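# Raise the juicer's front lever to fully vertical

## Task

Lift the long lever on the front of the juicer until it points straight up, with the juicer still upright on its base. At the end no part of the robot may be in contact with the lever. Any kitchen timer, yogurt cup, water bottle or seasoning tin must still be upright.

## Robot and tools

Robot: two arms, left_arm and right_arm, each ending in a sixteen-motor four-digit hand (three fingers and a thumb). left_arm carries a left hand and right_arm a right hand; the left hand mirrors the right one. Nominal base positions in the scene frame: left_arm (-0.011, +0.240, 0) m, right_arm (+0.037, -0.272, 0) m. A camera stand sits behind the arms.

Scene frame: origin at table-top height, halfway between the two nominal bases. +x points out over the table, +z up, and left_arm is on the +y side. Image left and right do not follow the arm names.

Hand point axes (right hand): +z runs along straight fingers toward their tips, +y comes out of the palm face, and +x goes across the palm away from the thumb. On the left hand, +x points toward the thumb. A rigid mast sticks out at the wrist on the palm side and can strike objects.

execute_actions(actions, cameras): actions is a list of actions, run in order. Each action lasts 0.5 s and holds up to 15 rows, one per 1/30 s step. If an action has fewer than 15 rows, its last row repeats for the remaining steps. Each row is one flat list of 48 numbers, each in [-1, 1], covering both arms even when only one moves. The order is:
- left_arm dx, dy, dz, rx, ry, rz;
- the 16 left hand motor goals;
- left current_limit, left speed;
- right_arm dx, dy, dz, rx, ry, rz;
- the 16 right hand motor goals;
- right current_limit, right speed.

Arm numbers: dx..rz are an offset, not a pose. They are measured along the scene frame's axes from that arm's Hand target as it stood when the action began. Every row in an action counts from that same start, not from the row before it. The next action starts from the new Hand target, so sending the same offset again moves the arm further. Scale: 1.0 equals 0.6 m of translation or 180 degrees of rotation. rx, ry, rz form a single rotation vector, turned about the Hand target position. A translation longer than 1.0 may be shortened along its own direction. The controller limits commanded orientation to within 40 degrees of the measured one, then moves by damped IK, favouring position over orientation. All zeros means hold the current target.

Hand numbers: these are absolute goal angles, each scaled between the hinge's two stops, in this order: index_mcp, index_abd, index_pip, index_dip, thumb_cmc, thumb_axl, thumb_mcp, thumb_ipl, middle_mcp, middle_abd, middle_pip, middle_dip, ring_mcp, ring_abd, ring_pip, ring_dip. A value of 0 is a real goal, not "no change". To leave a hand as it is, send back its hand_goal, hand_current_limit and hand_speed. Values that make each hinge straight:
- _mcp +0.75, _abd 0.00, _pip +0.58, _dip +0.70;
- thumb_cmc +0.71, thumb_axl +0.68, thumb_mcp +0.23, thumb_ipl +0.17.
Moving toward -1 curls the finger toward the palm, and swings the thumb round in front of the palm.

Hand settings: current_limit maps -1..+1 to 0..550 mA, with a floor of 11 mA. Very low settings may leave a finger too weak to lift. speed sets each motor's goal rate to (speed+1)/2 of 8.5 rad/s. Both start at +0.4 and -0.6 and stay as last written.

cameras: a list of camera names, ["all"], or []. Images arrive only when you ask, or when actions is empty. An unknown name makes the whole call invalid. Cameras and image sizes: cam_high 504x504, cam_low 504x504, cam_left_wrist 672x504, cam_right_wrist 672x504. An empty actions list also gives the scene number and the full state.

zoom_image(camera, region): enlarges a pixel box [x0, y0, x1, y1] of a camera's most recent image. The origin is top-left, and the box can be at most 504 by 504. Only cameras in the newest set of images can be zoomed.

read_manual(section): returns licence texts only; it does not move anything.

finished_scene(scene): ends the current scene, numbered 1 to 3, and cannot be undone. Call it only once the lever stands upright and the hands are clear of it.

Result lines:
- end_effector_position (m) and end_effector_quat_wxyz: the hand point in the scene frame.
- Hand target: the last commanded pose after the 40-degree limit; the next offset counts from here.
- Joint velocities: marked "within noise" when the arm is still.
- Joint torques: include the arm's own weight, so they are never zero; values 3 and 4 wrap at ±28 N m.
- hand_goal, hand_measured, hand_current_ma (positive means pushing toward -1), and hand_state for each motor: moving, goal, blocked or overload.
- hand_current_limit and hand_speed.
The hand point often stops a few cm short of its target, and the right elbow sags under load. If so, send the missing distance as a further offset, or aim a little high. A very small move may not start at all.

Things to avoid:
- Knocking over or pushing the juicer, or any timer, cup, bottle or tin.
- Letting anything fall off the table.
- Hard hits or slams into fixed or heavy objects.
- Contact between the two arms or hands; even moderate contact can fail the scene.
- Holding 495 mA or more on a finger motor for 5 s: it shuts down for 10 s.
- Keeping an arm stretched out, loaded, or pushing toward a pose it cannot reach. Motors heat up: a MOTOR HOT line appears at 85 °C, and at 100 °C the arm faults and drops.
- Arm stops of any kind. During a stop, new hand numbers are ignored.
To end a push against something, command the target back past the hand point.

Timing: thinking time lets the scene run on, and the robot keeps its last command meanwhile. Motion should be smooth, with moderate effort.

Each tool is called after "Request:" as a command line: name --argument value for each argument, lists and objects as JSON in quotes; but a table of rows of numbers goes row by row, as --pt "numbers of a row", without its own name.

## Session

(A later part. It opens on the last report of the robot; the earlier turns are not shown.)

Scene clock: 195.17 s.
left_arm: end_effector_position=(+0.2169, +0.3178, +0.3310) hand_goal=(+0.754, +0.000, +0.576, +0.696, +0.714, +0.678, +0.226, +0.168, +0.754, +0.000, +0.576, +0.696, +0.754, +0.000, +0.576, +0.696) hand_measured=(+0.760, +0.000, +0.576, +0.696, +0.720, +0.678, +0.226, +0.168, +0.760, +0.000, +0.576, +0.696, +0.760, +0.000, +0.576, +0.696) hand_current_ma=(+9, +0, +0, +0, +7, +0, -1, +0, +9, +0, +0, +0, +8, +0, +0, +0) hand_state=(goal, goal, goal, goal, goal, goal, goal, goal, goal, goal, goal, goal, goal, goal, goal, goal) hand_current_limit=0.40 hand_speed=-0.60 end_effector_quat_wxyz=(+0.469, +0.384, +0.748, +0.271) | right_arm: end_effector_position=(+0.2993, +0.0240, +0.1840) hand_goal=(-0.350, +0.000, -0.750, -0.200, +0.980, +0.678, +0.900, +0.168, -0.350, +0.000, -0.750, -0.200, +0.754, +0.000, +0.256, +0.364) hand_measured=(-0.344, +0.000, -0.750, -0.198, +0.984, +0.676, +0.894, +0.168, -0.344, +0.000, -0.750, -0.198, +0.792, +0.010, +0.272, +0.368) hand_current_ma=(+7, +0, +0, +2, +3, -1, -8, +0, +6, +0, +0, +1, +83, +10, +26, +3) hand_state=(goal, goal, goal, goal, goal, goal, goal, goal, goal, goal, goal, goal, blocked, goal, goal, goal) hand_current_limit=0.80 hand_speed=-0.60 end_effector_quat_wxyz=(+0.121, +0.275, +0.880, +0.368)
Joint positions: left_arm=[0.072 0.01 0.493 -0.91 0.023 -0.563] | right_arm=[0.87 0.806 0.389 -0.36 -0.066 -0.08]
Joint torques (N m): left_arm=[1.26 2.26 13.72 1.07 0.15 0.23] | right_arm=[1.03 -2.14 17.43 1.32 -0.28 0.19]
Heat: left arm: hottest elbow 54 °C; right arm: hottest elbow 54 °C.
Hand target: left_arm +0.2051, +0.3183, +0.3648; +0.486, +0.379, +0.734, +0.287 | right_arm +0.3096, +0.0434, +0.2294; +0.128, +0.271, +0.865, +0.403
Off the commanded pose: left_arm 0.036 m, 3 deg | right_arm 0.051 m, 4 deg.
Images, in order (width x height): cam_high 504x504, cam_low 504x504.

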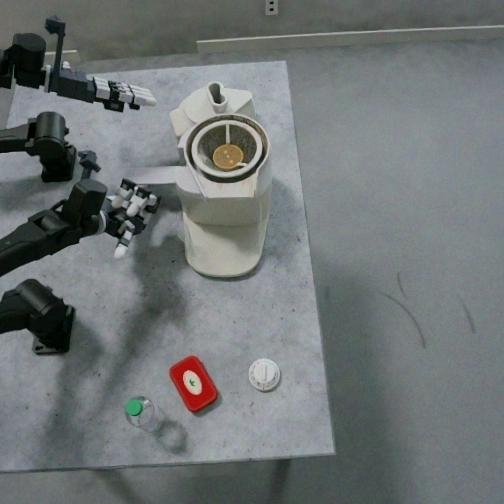

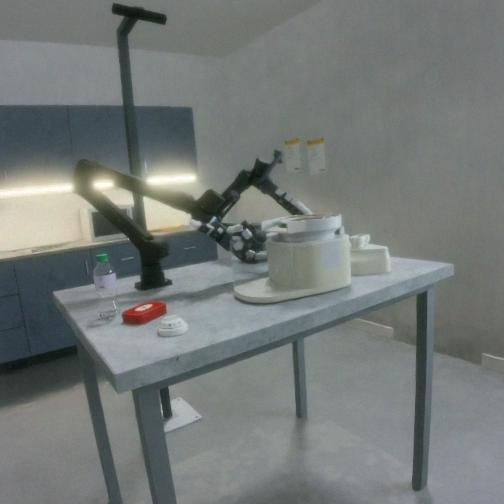

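Request:
execute_actions --actions '[[[0,0,0,0,0,0,0.754,0,0.576,0.696,0.714,0.678,0.226,0.168,0.754,0,0.576,0.696,0.754,0,0.576,0.696,0.4,-0.6,-0.015,0.003,0.055,0,0,0,-0.35,0,-0.75,-0.2,0.98,0.678,0.9,0.168,-0.35,0,-0.75,-0.2,0.754,0,0.255,0.363,0.8,-0.6]],[[0,0,0,0,0,0,0.754,0,0.576,0.696,0.714,0.678,0.226,0.168,0.754,0,0.576,0.696,0.754,0,0.576,0.696,0.4,-0.6,-0.008,0.0,0.055,0,0,0,-0.35,0,-0.75,-0.2,0.98,0.678,0.9,0.168,-0.35,0,-0.75,-0.2,0.754,0,0.255,0.363,0.8,-0.6]]]' --cameras '["cam_high","cam_low"]'

Request:
zoom_image --camera "cam_high" --region '[110, 130, 210, 230]'

Request:
zoom_image --camera "cam_low" --region '[190, 180, 290, 280]'

Scene clock: 208.20 s.
left_arm: end_effector_position=(+0.2169, +0.3178, +0.3310) hand_goal=(+0.754, +0.000, +0.576, +0.696, +0.714, +0.678, +0.226, +0.168, +0.754, +0.000, +0.576, +0.696, +0.754, +0.000, +0.576, +0.696) hand_measured=(+0.760, +0.000, +0.576, +0.696, +0.720, +0.678, +0.226, +0.168, +0.760, +0.000, +0.576, +0.696, +0.760, +0.000, +0.576, +0.696) hand_current_ma=(+9, +0, +0, +0, +7, +0, -1, +0, +9, +0, +0, +0, +8, +0, +0, +0) hand_state=(goal, goal, goal, goal, goal, goal, goal, goal, goal, goal, goal, goal, goal, goal, goal, goal) hand_current_limit=0.40 hand_speed=-0.60 end_effector_quat_wxyz=(+0.469, +0.384, +0.748, +0.271) | right_arm: end_effector_position=(+0.2895, +0.0309, +0.2509) hand_goal=(-0.350, +0.000, -0.750, -0.200, +0.980, +0.678, +0.900, +0.168, -0.350, +0.000, -0.750, -0.200, +0.754, +0.000, +0.256, +0.364) hand_measured=(-0.344, +0.000, -0.750, -0.198, +0.984, +0.676, +0.894, +0.168, -0.344, +0.000, -0.750, -0.198, +0.790, +0.006, +0.276, +0.370) hand_current_ma=(+7, +0, +0, +2, +3, -1, -8, +0, +6, +0, +0, +1, +81, +4, +34, +5) hand_state=(goal, goal, goal, goal, goal, goal, goal, goal, goal, goal, goal, goal, blocked, goal, blocked, goal) hand_current_limit=0.80 hand_speed=-0.60 end_effector_quat_wxyz=(+0.123, +0.273, +0.879, +0.370)
Joint positions: left_arm=[0.072 0.01 0.493 -0.91 0.023 -0.563] | right_arm=[0.925 0.715 0.536 -0.591 -0.026 -0.045]
Joint torques (N m): left_arm=[1.32 2.26 13.7 1.07 0.15 0.23] | right_arm=[0.85 -1.85 17.8 1.46 -0.22 0.21]
Heat: left arm: hottest elbow 54 °C; right arm: hottest elbow 56 °C.
Hand target: left_arm +0.2051, +0.3183, +0.3648; +0.486, +0.379, +0.734, +0.287 | right_arm +0.2958, +0.0452, +0.2953; +0.128, +0.271, +0.865, +0.403
Off the commanded pose: left_arm 0.036 m, 3 deg | right_arm 0.047 m, 4 deg.
Images, in order (width x height): cam_high 504x504, cam_low 504x504.

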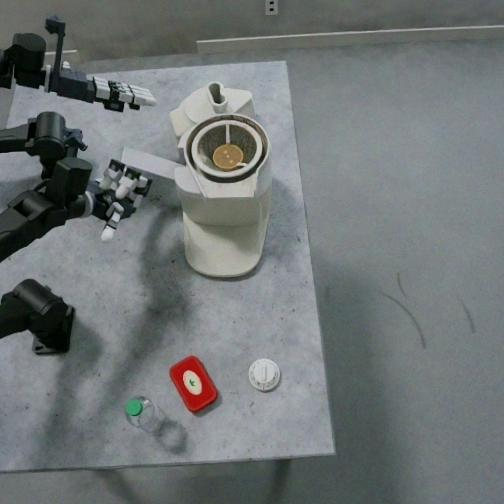

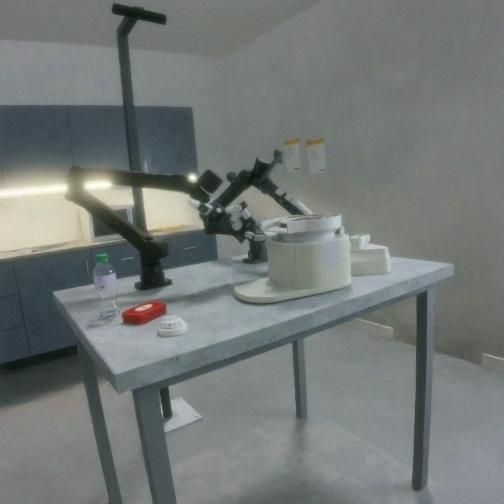

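Scaled by 5.040 from the camera's 504x504 image, which has a finer 720x720 frame.

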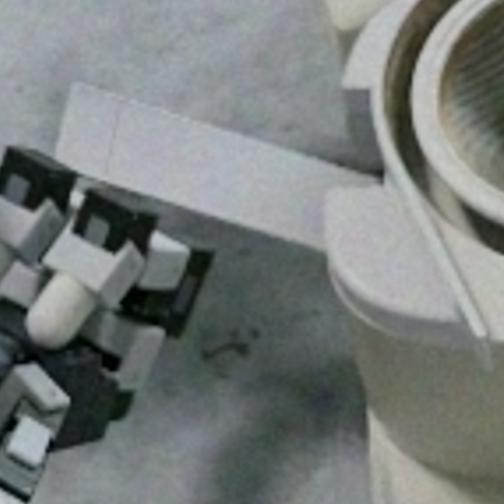

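Scaled by 5.040 from the camera's 504x504 image, which has a finer 720x720 frame.

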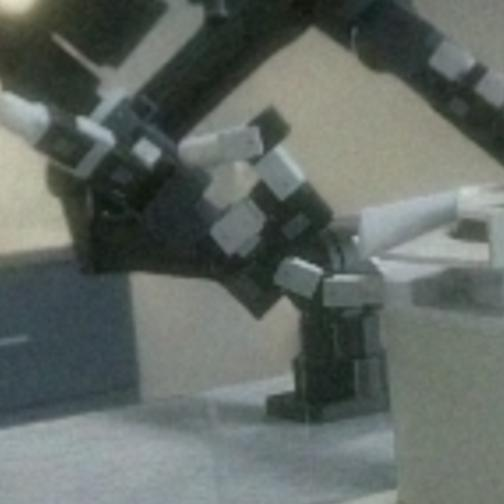

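Request:
execute_actions --actions '[[[0,0,0,0,0,0,0.754,0,0.576,0.696,0.714,0.678,0.226,0.168,0.754,0,0.576,0.696,0.754,0,0.576,0.696,0.4,-0.6,0.012,-0.005,0.055,0,0,0,-0.35,0,-0.75,-0.2,0.98,0.678,0.9,0.168,-0.35,0,-0.75,-0.2,0.754,0,0.255,0.363,0.8,-0.6]],[[0,0,0,0,0,0,0.754,0,0.576,0.696,0.714,0.678,0.226,0.168,0.754,0,0.576,0.696,0.754,0,0.576,0.696,0.4,-0.6,0.03,-0.01,0.05,0,0,0,-0.35,0,-0.75,-0.2,0.98,0.678,0.9,0.168,-0.35,0,-0.75,-0.2,0.754,0,0.255,0.363,0.8,-0.6]]]' --cameras '["cam_high","cam_low"]'

Request:
zoom_image --camera "cam_high" --region '[110, 120, 210, 220]'

Request:
zoom_image --camera "cam_low" --region '[190, 180, 290, 280]'

Scene clock: 228.33 s.
left_arm: end_effector_position=(+0.2169, +0.3178, +0.3310) hand_goal=(+0.754, +0.000, +0.576, +0.696, +0.714, +0.678, +0.226, +0.168, +0.754, +0.000, +0.576, +0.696, +0.754, +0.000, +0.576, +0.696) hand_measured=(+0.760, +0.000, +0.576, +0.696, +0.720, +0.678, +0.226, +0.168, +0.760, +0.000, +0.576, +0.696, +0.760, +0.000, +0.576, +0.696) hand_current_ma=(+9, +0, +0, +0, +7, +0, -1, +0, +9, +0, +0, +0, +8, +0, +0, +0) hand_state=(goal, goal, goal, goal, goal, goal, goal, goal, goal, goal, goal, goal, goal, goal, goal, goal) hand_current_limit=0.40 hand_speed=-0.60 end_effector_quat_wxyz=(+0.469, +0.384, +0.748, +0.271) | right_arm: end_effector_position=(+0.3131, +0.0317, +0.3226) hand_goal=(-0.350, +0.000, -0.750, -0.200, +0.980, +0.678, +0.900, +0.168, -0.350, +0.000, -0.750, -0.200, +0.754, +0.000, +0.256, +0.364) hand_measured=(-0.344, +0.000, -0.750, -0.198, +0.984, +0.676, +0.894, +0.168, -0.344, +0.000, -0.750, -0.198, +0.770, -0.002, +0.264, +0.368) hand_current_ma=(+7, +0, +0, +2, +3, -1, -8, +0, +6, +0, +0, +1, +25, -1, +9, +3) hand_state=(goal, goal, goal, goal, goal, goal, goal, goal, goal, goal, goal, goal, goal, goal, goal, goal) hand_current_limit=0.80 hand_speed=-0.60 end_effector_quat_wxyz=(+0.114, +0.279, +0.872, +0.385)
Joint positions: left_arm=[0.072 0.01 0.493 -0.91 0.023 -0.563] | right_arm=[0.84 0.74 0.72 -0.729 -0.107 -0.077]
Joint torques (N m): left_arm=[1.32 2.26 13.72 1.09 0.15 0.23] | right_arm=[-0.73 -1.49 17.51 1.1 -0.27 -0.18]
Heat: left arm: hottest elbow 55 °C; right arm: hottest elbow 57 °C.
Hand target: left_arm +0.2051, +0.3183, +0.3648; +0.486, +0.379, +0.734, +0.287 | right_arm +0.3210, +0.0362, +0.3584; +0.128, +0.271, +0.865, +0.403
Off the commanded pose: left_arm 0.036 m, 3 deg | right_arm 0.037 m, 3 deg.
Images, in order (width x height): cam_high 504x504, cam_low 504x504.

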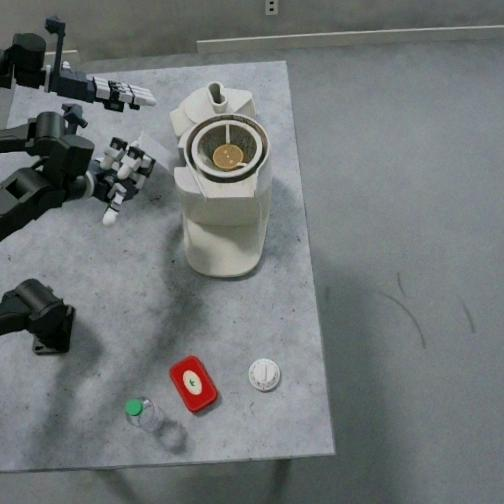

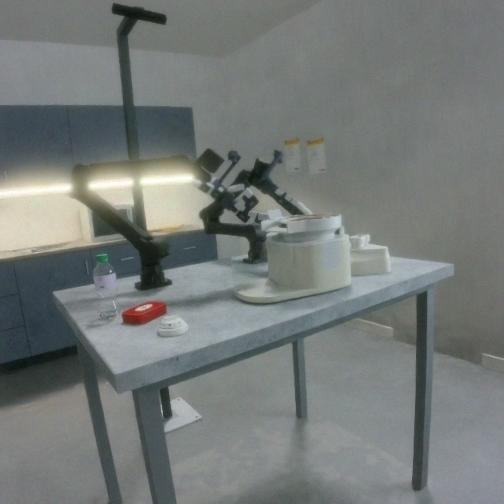

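Scaled by 5.040 from the camera's 504x504 image, which has a finer 720x720 frame.

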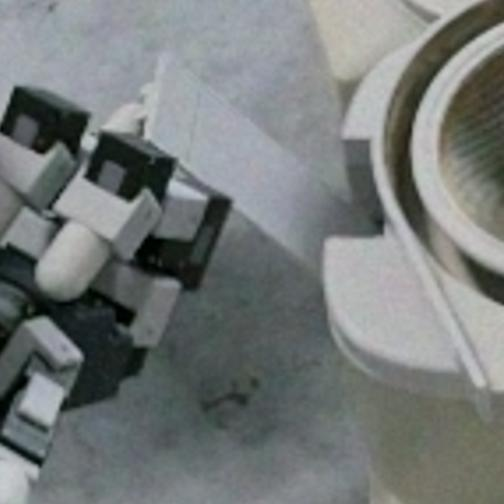

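Scaled by 5.040 from the camera's 504x504 image, which has a finer 720x720 frame.

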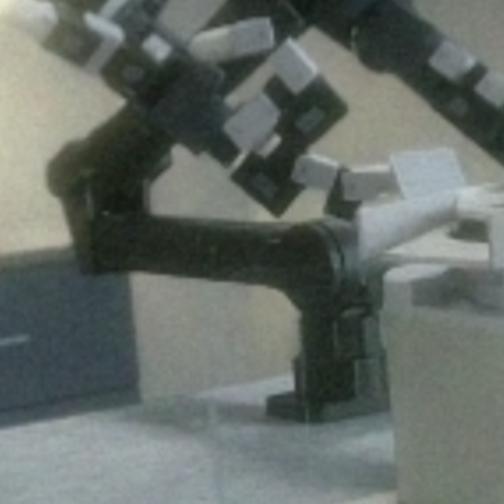

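Request:
execute_actions --actions '[[[0,0,0,0,0,0,0.754,0,0.576,0.696,0.714,0.678,0.226,0.168,0.754,0,0.576,0.696,0.754,0,0.576,0.696,0.4,-0.6,0.04,-0.006,0.0,0,0,0,-0.35,0,-0.75,-0.2,0.98,0.678,0.9,0.168,-0.35,0,-0.75,-0.2,0.754,0,0.255,0.363,0.8,-0.6]]]' --cameras '["cam_high","cam_low"]'

Request:
zoom_image --camera "cam_high" --region '[120, 110, 200, 190]'

Request:
zoom_image --camera "cam_low" --region '[230, 180, 300, 250]'

Scene clock: 242.07 s.
left_arm: end_effector_position=(+0.2169, +0.3178, +0.3310) hand_goal=(+0.754, +0.000, +0.576, +0.696, +0.714, +0.678, +0.226, +0.168, +0.754, +0.000, +0.576, +0.696, +0.754, +0.000, +0.576, +0.696) hand_measured=(+0.760, +0.000, +0.576, +0.696, +0.720, +0.678, +0.226, +0.168, +0.760, +0.000, +0.576, +0.696, +0.760, +0.000, +0.576, +0.696) hand_current_ma=(+9, +0, +0, +0, +7, +0, -1, +0, +9, +0, +0, +0, +8, +0, +0, +0) hand_state=(goal, goal, goal, goal, goal, goal, goal, goal, goal, goal, goal, goal, goal, goal, goal, goal) hand_current_limit=0.40 hand_speed=-0.60 end_effector_quat_wxyz=(+0.469, +0.384, +0.748, +0.271) | right_arm: end_effector_position=(+0.3341, +0.0262, +0.3175) hand_goal=(-0.350, +0.000, -0.750, -0.200, +0.980, +0.678, +0.900, +0.168, -0.350, +0.000, -0.750, -0.200, +0.754, +0.000, +0.256, +0.364) hand_measured=(-0.344, +0.000, -0.750, -0.198, +0.984, +0.676, +0.894, +0.168, -0.344, +0.000, -0.750, -0.198, +0.768, -0.002, +0.264, +0.368) hand_current_ma=(+7, +0, +0, +2, +3, -1, -8, +0, +6, +0, +0, +1, +23, -2, +9, +3) hand_state=(goal, goal, goal, goal, goal, goal, goal, goal, goal, goal, goal, goal, goal, goal, goal, goal) hand_current_limit=0.80 hand_speed=-0.60 end_effector_quat_wxyz=(+0.108, +0.282, +0.875, +0.378)
Joint positions: left_arm=[0.072 0.01 0.493 -0.91 0.023 -0.563] | right_arm=[0.758 0.784 0.738 -0.729 -0.169 -0.131]
Joint torques (N m): left_arm=[1.32 2.26 13.72 1.07 0.15 0.23] | right_arm=[-0.85 -2.08 17.51 1.65 -0.34 -0.16]
Heat: left arm: hottest elbow 55 °C; right arm: hottest elbow 60 °C.
Hand target: left_arm +0.2051, +0.3183, +0.3648; +0.486, +0.379, +0.734, +0.287 | right_arm +0.3449, +0.0326, +0.3583; +0.128, +0.271, +0.865, +0.403
Off the commanded pose: left_arm 0.036 m, 3 deg | right_arm 0.043 m, 4 deg.
Images, in order (width x height): cam_high 504x504, cam_low 504x504.

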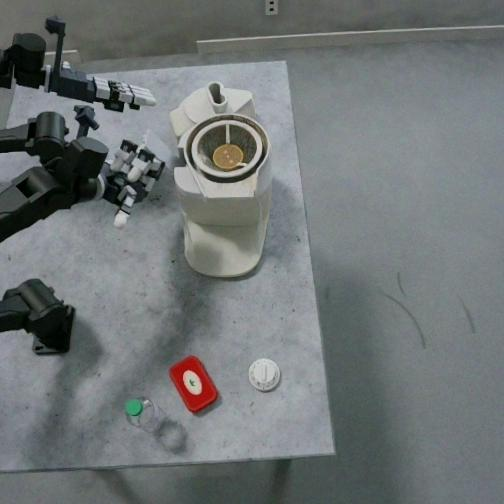

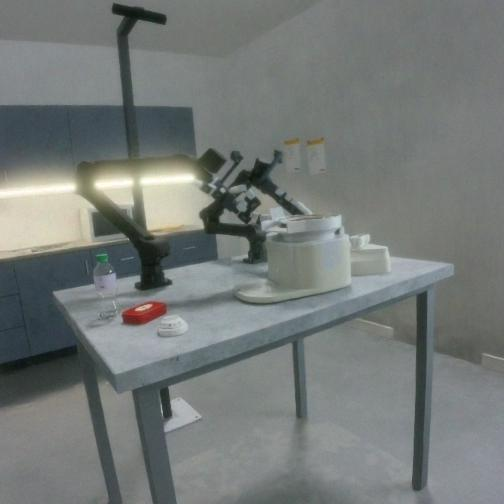

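Scaled by 6.300 from the camera's 504x504 image, which has a finer 720x720 frame.

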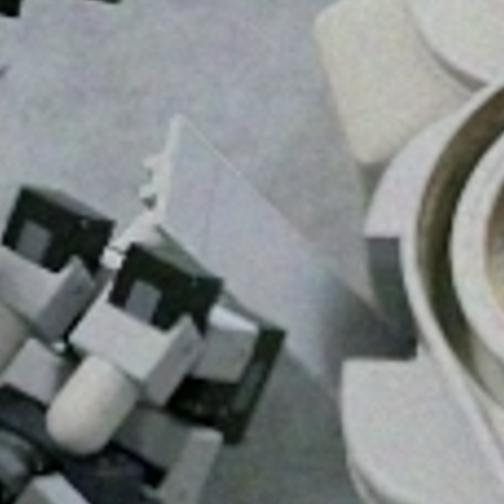

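Scaled by 7.200 from the camera's 504x504 image, which has a finer 720x720 frame.

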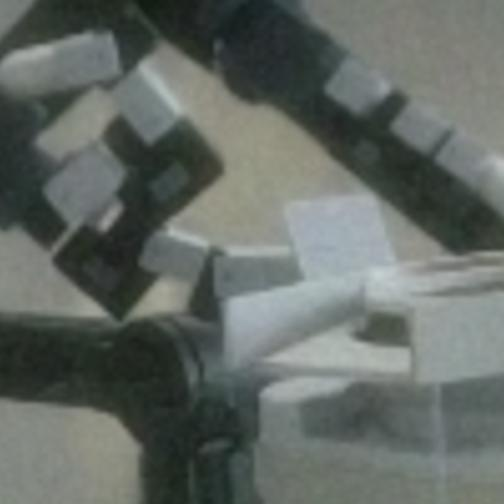

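Request:
execute_actions --actions '[[[0,0,0,0,0,0,0.754,0,0.576,0.696,0.714,0.678,0.226,0.168,0.754,0,0.576,0.696,0.754,0,0.576,0.696,0.4,-0.6,0.045,-0.008,0.01,0,0,0,-0.35,0,-0.75,-0.2,0.98,0.678,0.9,0.168,-0.35,0,-0.75,-0.2,0.754,0,0.255,0.363,0.8,-0.6]],[[0,0,0,0,0,0,0.754,0,0.576,0.696,0.714,0.678,0.226,0.168,0.754,0,0.576,0.696,0.754,0,0.576,0.696,0.4,-0.6,0.04,-0.007,0.01,0,0,0,-0.35,0,-0.75,-0.2,0.98,0.678,0.9,0.168,-0.35,0,-0.75,-0.2,0.754,0,0.255,0.363,0.8,-0.6]]]' --cameras '["cam_high","cam_low"]'

Request:
zoom_image --camera "cam_high" --region '[120, 110, 200, 190]'

Request:
zoom_image --camera "cam_low" --region '[230, 180, 300, 250]'

Scene clock: 253.57 s.
left_arm: end_effector_position=(+0.2169, +0.3178, +0.3310) hand_goal=(+0.754, +0.000, +0.576, +0.696, +0.714, +0.678, +0.226, +0.168, +0.754, +0.000, +0.576, +0.696, +0.754, +0.000, +0.576, +0.696) hand_measured=(+0.760, +0.000, +0.576, +0.696, +0.720, +0.678, +0.226, +0.168, +0.760, +0.000, +0.576, +0.696, +0.760, +0.000, +0.576, +0.696) hand_current_ma=(+9, +0, +0, +0, +7, +0, -1, +0, +9, +0, +0, +0, +8, +0, +0, +0) hand_state=(goal, goal, goal, goal, goal, goal, goal, goal, goal, goal, goal, goal, goal, goal, goal, goal) hand_current_limit=0.40 hand_speed=-0.60 end_effector_quat_wxyz=(+0.469, +0.384, +0.748, +0.271) | right_arm: end_effector_position=(+0.3836, +0.0177, +0.3315) hand_goal=(-0.350, +0.000, -0.750, -0.200, +0.980, +0.678, +0.900, +0.168, -0.350, +0.000, -0.750, -0.200, +0.754, +0.000, +0.256, +0.364) hand_measured=(-0.344, +0.000, -0.750, -0.198, +0.984, +0.676, +0.894, +0.168, -0.344, +0.000, -0.750, -0.198, +0.768, -0.002, +0.262, +0.366) hand_current_ma=(+7, +0, +0, +2, +3, -1, -7, +0, +6, +0, +0, +1, +21, -2, +7, +2) hand_state=(goal, goal, goal, goal, goal, goal, goal, goal, goal, goal, goal, goal, goal, goal, goal, goal) hand_current_limit=0.80 hand_speed=-0.60 end_effector_quat_wxyz=(+0.106, +0.284, +0.873, +0.382)
Joint positions: left_arm=[0.072 0.01 0.493 -0.91 0.023 -0.563] | right_arm=[0.609 0.891 0.825 -0.729 -0.28 -0.23]
Joint torques (N m): left_arm=[1.26 2.26 13.72 1.09 0.15 0.23] | right_arm=[-0.62 -3.31 17.68 1.66 -0.46 -0.15]
Heat: left arm: hottest elbow 55 °C; right arm: hottest elbow 60 °C.
Hand target: left_arm +0.2051, +0.3183, +0.3648; +0.486, +0.379, +0.734, +0.287 | right_arm +0.3960, +0.0235, +0.3705; +0.128, +0.271, +0.865, +0.403
Off the commanded pose: left_arm 0.036 m, 3 deg | right_arm 0.041 m, 4 deg.
Images, in order (width x height): cam_high 504x504, cam_low 504x504.

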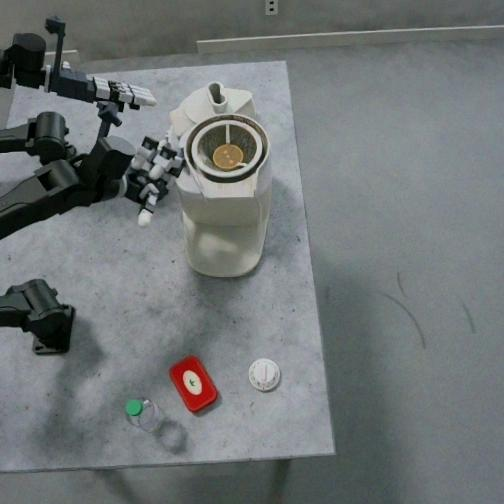

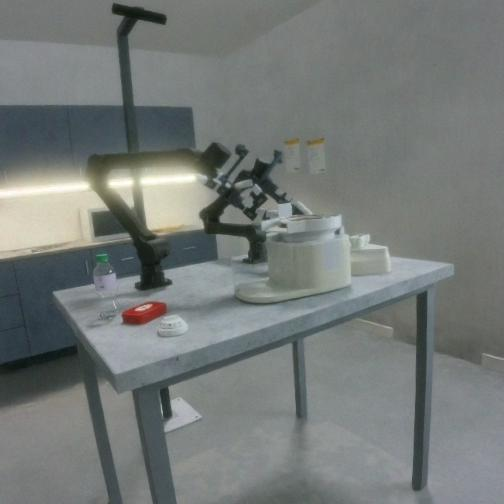

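Scaled by 6.300 from the camera's 504x504 image, which has a finer 720x720 frame.

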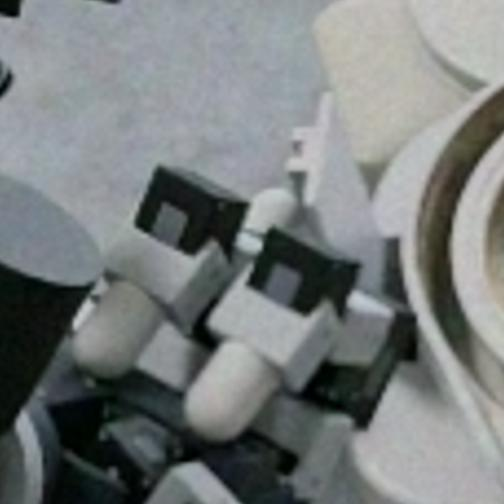

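Scaled by 7.200 from the camera's 504x504 image, which has a finer 720x720 frame.

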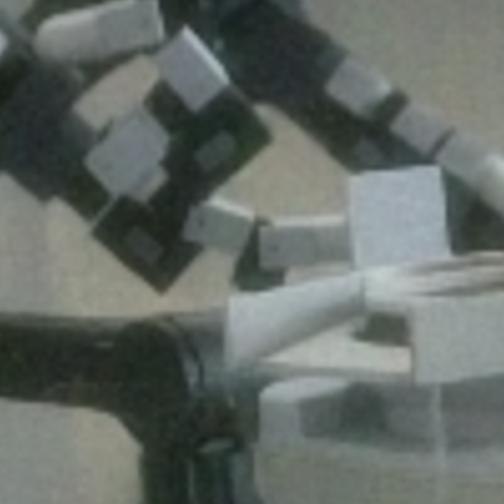

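Request:
execute_actions --actions '[[[0,0,0,0,0,0,0.754,0,0.576,0.696,0.714,0.678,0.226,0.168,0.754,0,0.576,0.696,0.754,0,0.576,0.696,0.4,-0.6,0.035,-0.005,0.003,0,0,0,-0.35,0,-0.75,-0.2,0.98,0.678,0.9,0.168,-0.35,0,-0.75,-0.2,0.754,0,0.255,0.363,0.8,-0.6]]]' --cameras '["cam_high","cam_low"]'

Request:
zoom_image --camera "cam_high" --region '[120, 110, 200, 190]'

Request:
zoom_image --camera "cam_low" --region '[230, 180, 300, 250]'

Scene clock: 261.53 s.
left_arm: end_effector_position=(+0.2169, +0.3178, +0.3310) hand_goal=(+0.754, +0.000, +0.576, +0.696, +0.714, +0.678, +0.226, +0.168, +0.754, +0.000, +0.576, +0.696, +0.754, +0.000, +0.576, +0.696) hand_measured=(+0.760, +0.000, +0.576, +0.696, +0.720, +0.678, +0.226, +0.168, +0.760, +0.000, +0.576, +0.696, +0.760, +0.000, +0.576, +0.696) hand_current_ma=(+9, +0, +0, +0, +7, +0, -1, +0, +9, +0, +0, +0, +8, +0, +0, +0) hand_state=(goal, goal, goal, goal, goal, goal, goal, goal, goal, goal, goal, goal, goal, goal, goal, goal) hand_current_limit=0.40 hand_speed=-0.60 end_effector_quat_wxyz=(+0.469, +0.384, +0.748, +0.271) | right_arm: end_effector_position=(+0.4033, +0.0148, +0.3312) hand_goal=(-0.350, +0.000, -0.750, -0.200, +0.980, +0.678, +0.900, +0.168, -0.350, +0.000, -0.750, -0.200, +0.754, +0.000, +0.256, +0.364) hand_measured=(-0.344, +0.000, -0.750, -0.198, +0.984, +0.676, +0.894, +0.168, -0.344, +0.000, -0.750, -0.198, +0.766, -0.002, +0.262, +0.366) hand_current_ma=(+7, +0, +0, +2, +3, -1, -7, +0, +6, +0, +0, +1, +19, -2, +6, +2) hand_state=(goal, goal, goal, goal, goal, goal, goal, goal, goal, goal, goal, goal, goal, goal, goal, goal) hand_current_limit=0.80 hand_speed=-0.60 end_effector_quat_wxyz=(+0.102, +0.286, +0.874, +0.380)
Joint positions: left_arm=[0.072 0.01 0.493 -0.91 0.023 -0.563] | right_arm=[0.561 0.941 0.857 -0.729 -0.315 -0.264]
Joint torques (N m): left_arm=[1.26 2.37 13.71 1.07 0.15 0.23] | right_arm=[-0.5 -4.07 17.57 1.83 -0.49 -0.12]
Heat: left arm: hottest elbow 55 °C; right arm: hottest elbow 64 °C.
Hand target: left_arm +0.2051, +0.3183, +0.3648; +0.486, +0.379, +0.734, +0.287 | right_arm +0.4170, +0.0205, +0.3723; +0.128, +0.271, +0.864, +0.403
Off the commanded pose: left_arm 0.036 m, 3 deg | right_arm 0.044 m, 4 deg.
Images, in order (width x height): cam_high 504x504, cam_low 504x504.

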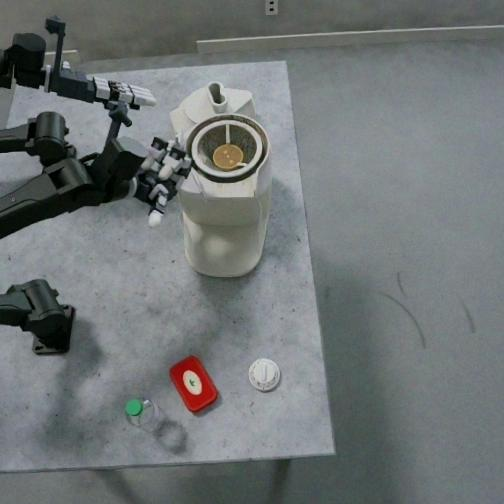

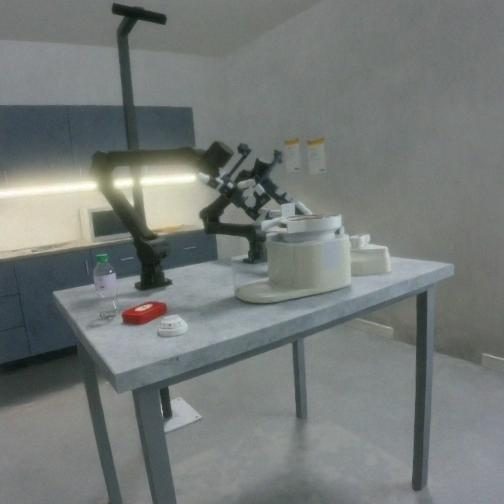

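Scaled by 6.300 from the camera's 504x504 image, which has a finer 720x720 frame.

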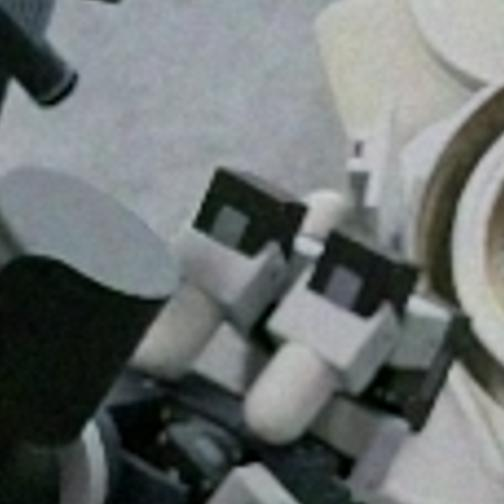

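Scaled by 7.200 from the camera's 504x504 image, which has a finer 720x720 frame.

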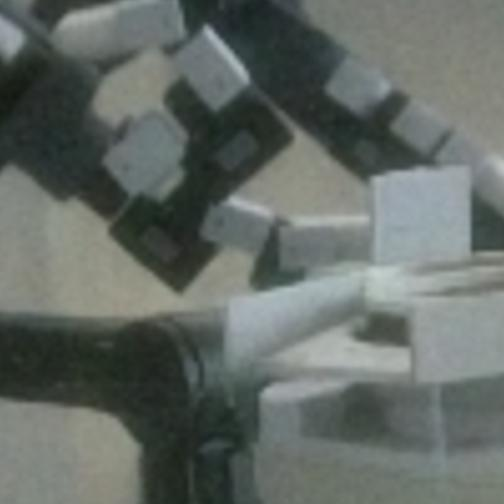

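Request:
execute_actions --actions '[[[0,0,0,0,0,0,0.754,0,0.576,0.696,0.714,0.678,0.226,0.168,0.754,0,0.576,0.696,0.754,0,0.576,0.696,0.4,-0.6,0.022,-0.003,0.003,0,0,0,-0.35,0,-0.75,-0.2,0.98,0.678,0.9,0.168,-0.35,0,-0.75,-0.2,0.754,0,0.255,0.363,0.8,-0.6]]]' --cameras '["cam_high","cam_low"]'

Request:
zoom_image --camera "cam_high" --region '[120, 110, 200, 190]'

Request:
zoom_image --camera "cam_low" --region '[230, 180, 300, 250]'

Scene clock: 268.63 s.
left_arm: end_effector_position=(+0.2169, +0.3178, +0.3310) hand_goal=(+0.754, +0.000, +0.576, +0.696, +0.714, +0.678, +0.226, +0.168, +0.754, +0.000, +0.576, +0.696, +0.754, +0.000, +0.576, +0.696) hand_measured=(+0.760, +0.000, +0.576, +0.696, +0.720, +0.678, +0.226, +0.168, +0.760, +0.000, +0.576, +0.696, +0.760, +0.000, +0.576, +0.696) hand_current_ma=(+9, +0, +0, +0, +7, +0, -1, +0, +9, +0, +0, +0, +8, +0, +0, +0) hand_state=(goal, goal, goal, goal, goal, goal, goal, goal, goal, goal, goal, goal, goal, goal, goal, goal) hand_current_limit=0.40 hand_speed=-0.60 end_effector_quat_wxyz=(+0.469, +0.384, +0.748, +0.271) | right_arm: end_effector_position=(+0.4104, +0.0167, +0.3337) hand_goal=(-0.350, +0.000, -0.750, -0.200, +0.980, +0.678, +0.900, +0.168, -0.350, +0.000, -0.750, -0.200, +0.754, +0.000, +0.256, +0.364) hand_measured=(-0.344, +0.000, -0.750, -0.198, +0.984, +0.676, +0.894, +0.168, -0.344, +0.000, -0.750, -0.198, +0.772, -0.014, +0.262, +0.364) hand_current_ma=(+7, +0, +0, +2, +3, -1, -7, +0, +6, +0, +0, +1, +30, -16, +5, +0) hand_state=(goal, goal, goal, goal, goal, goal, goal, goal, goal, goal, goal, goal, goal, goal, goal, goal) hand_current_limit=0.80 hand_speed=-0.60 end_effector_quat_wxyz=(+0.100, +0.277, +0.876, +0.382)
Joint positions: left_arm=[0.072 0.01 0.493 -0.91 0.023 -0.563] | right_arm=[0.542 0.965 0.876 -0.729 -0.343 -0.293]
Joint torques (N m): left_arm=[1.32 2.26 13.68 1.07 0.15 0.23] | right_arm=[-1.32 -3.96 17.88 1.81 -0.21 -0.11]
Heat: left arm: hottest elbow 55 °C; right arm: hottest elbow 64 °C.
Hand target: left_arm +0.2051, +0.3183, +0.3648; +0.486, +0.379, +0.734, +0.287 | right_arm +0.4302, +0.0187, +0.3740; +0.128, +0.271, +0.865, +0.403
Off the commanded pose: left_arm 0.036 m, 3 deg | right_arm 0.045 m, 4 deg.
Images, in order (width x height): cam_high 504x504, cam_low 504x504.

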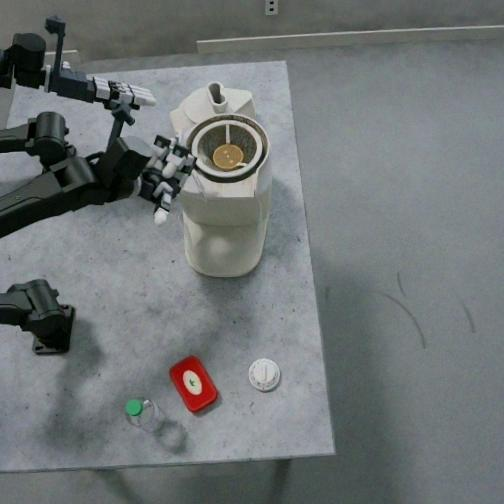

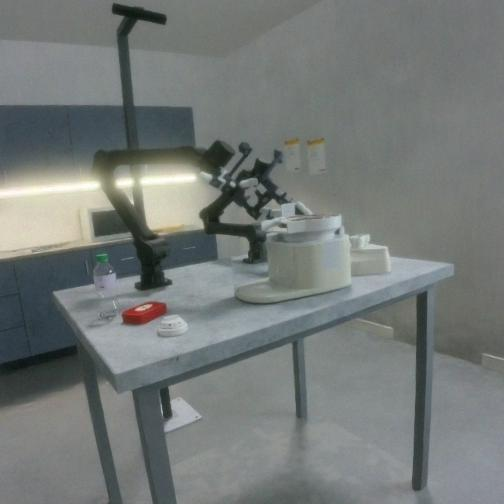

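Scaled by 6.300 from the camera's 504x504 image, which has a finer 720x720 frame.

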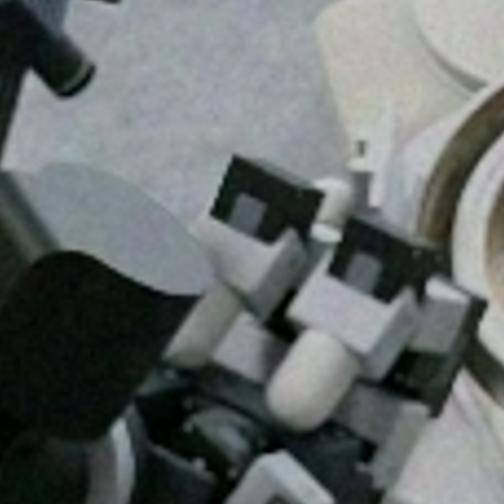

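Scaled by 7.200 from the camera's 504x504 image, which has a finer 720x720 frame.

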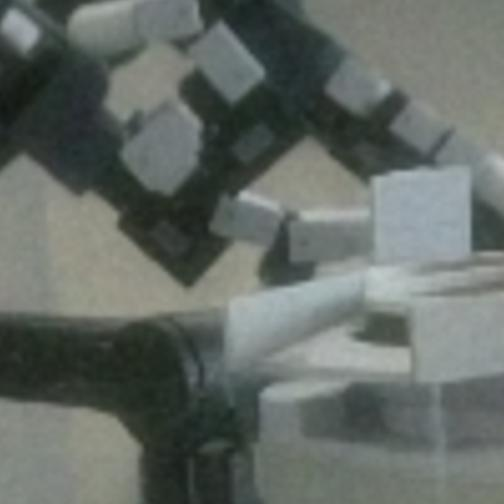

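Request:
execute_actions --actions '[[[0,0,0,0,0,0,0.754,0,0.576,0.696,0.714,0.678,0.226,0.168,0.754,0,0.576,0.696,0.754,0,0.576,0.696,0.4,-0.6,0.012,-0.002,0.0,0,0,0,-0.35,0,-0.75,-0.2,0.98,0.678,0.9,0.168,-0.35,0,-0.75,-0.2,0.754,0,0.255,0.363,0.8,-0.6]],[[0,0,0,0,0,0,0.754,0,0.576,0.696,0.714,0.678,0.226,0.168,0.754,0,0.576,0.696,0.754,0,0.576,0.696,0.4,-0.6,-0.06,0.01,0.0,0,0,0,-0.35,0,-0.75,-0.2,0.98,0.678,0.9,0.168,-0.35,0,-0.75,-0.2,0.754,0,0.255,0.363,0.8,-0.6]],[[0,0,0,0,0,0,0.754,0,0.576,0.696,0.714,0.678,0.226,0.168,0.754,0,0.576,0.696,0.754,0,0.576,0.696,0.4,-0.6,-0.09,0,0.0,0,0,0,-0.35,0,-0.75,-0.2,0.98,0.678,0.9,0.168,-0.35,0,-0.75,-0.2,0.754,0,0.255,0.363,0.8,-0.6]],[[0,0,0,0,0,0,0.754,0,0.576,0.696,0.714,0.678,0.226,0.168,0.754,0,0.576,0.696,0.754,0,0.576,0.696,0.4,-0.6,-0.06,-0.08,0.0,0,0,0,-0.35,0,-0.75,-0.2,0.98,0.678,0.9,0.168,-0.35,0,-0.75,-0.2,0.754,0,0.255,0.363,0.8,-0.6]]]' --cameras '["cam_high","cam_low"]'

Request:
zoom_image --camera "cam_high" --region '[120, 90, 220, 190]'

Request:
zoom_image --camera "cam_low" --region '[230, 180, 300, 250]'

Scene clock: 281.83 s.
left_arm: end_effector_position=(+0.2169, +0.3178, +0.3310) hand_goal=(+0.754, +0.000, +0.576, +0.696, +0.714, +0.678, +0.226, +0.168, +0.754, +0.000, +0.576, +0.696, +0.754, +0.000, +0.576, +0.696) hand_measured=(+0.760, +0.000, +0.576, +0.696, +0.720, +0.678, +0.226, +0.168, +0.760, +0.000, +0.576, +0.696, +0.760, +0.000, +0.576, +0.696) hand_current_ma=(+9, +0, +0, +0, +7, +0, -1, +0, +9, +0, +0, +0, +8, +0, +0, +0) hand_state=(goal, goal, goal, goal, goal, goal, goal, goal, goal, goal, goal, goal, goal, goal, goal, goal) hand_current_limit=0.40 hand_speed=-0.60 end_effector_quat_wxyz=(+0.469, +0.384, +0.748, +0.271) | right_arm: end_effector_position=(+0.3108, -0.0221, +0.3826) hand_goal=(-0.350, +0.000, -0.750, -0.200, +0.980, +0.678, +0.900, +0.168, -0.350, +0.000, -0.750, -0.200, +0.754, +0.000, +0.256, +0.364) hand_measured=(-0.344, +0.000, -0.750, -0.198, +0.984, +0.676, +0.894, +0.168, -0.344, +0.000, -0.750, -0.198, +0.766, -0.002, +0.262, +0.366) hand_current_ma=(+7, +0, +0, +2, +3, -1, -7, +0, +6, +0, +0, +1, +17, -1, +7, +1) hand_state=(goal, goal, goal, goal, goal, goal, goal, goal, goal, goal, goal, goal, goal, goal, goal, goal) hand_current_limit=0.80 hand_speed=-0.60 end_effector_quat_wxyz=(+0.128, +0.272, +0.860, +0.412)
Joint positions: left_arm=[0.072 0.01 0.493 -0.91 0.023 -0.563] | right_arm=[0.649 0.613 0.796 -0.887 -0.252 -0.203]
Joint torques (N m): left_arm=[1.32 2.26 13.7 1.09 0.15 0.23] | right_arm=[-1.08 -0.32 10.63 1.13 -0.41 -0.18]
Heat: left arm: hottest elbow 56 °C; right arm: hottest elbow 67 °C.
Hand target: left_arm +0.2051, +0.3183, +0.3648; +0.486, +0.379, +0.734, +0.287 | right_arm +0.3115, -0.0244, +0.3741; +0.128, +0.271, +0.865, +0.403
Off the commanded pose: left_arm 0.036 m, 3 deg | right_arm 0.009 m, 1 deg.
Images, in order (width x height): cam_high 504x504, cam_low 504x504.

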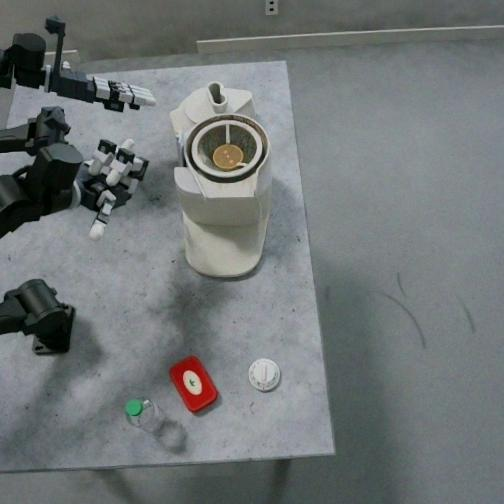

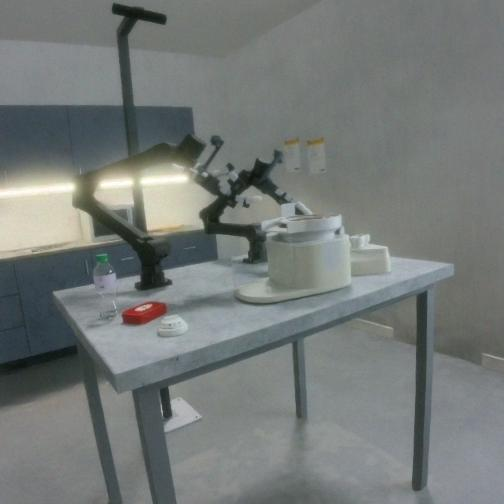

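Scaled by 5.040 from the camera's 504x504 image, which has a finer 720x720 frame.

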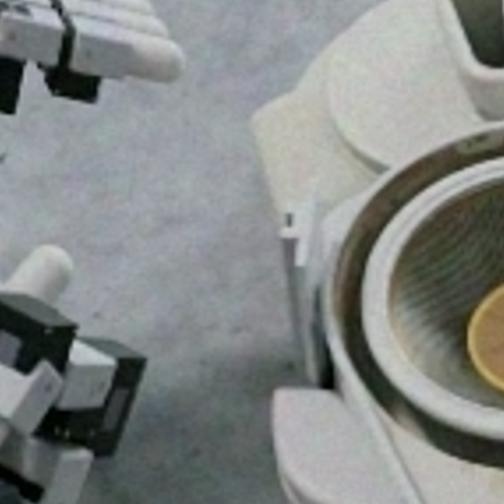

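Scaled by 7.200 from the camera's 504x504 image, which has a finer 720x720 frame.

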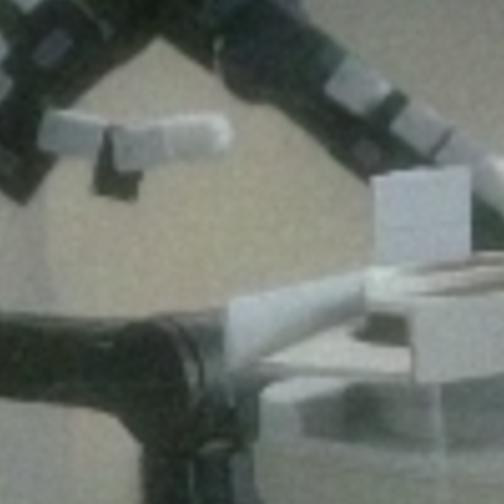

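Request:
finished_scene --scene 3

The scene is finished: the task was done.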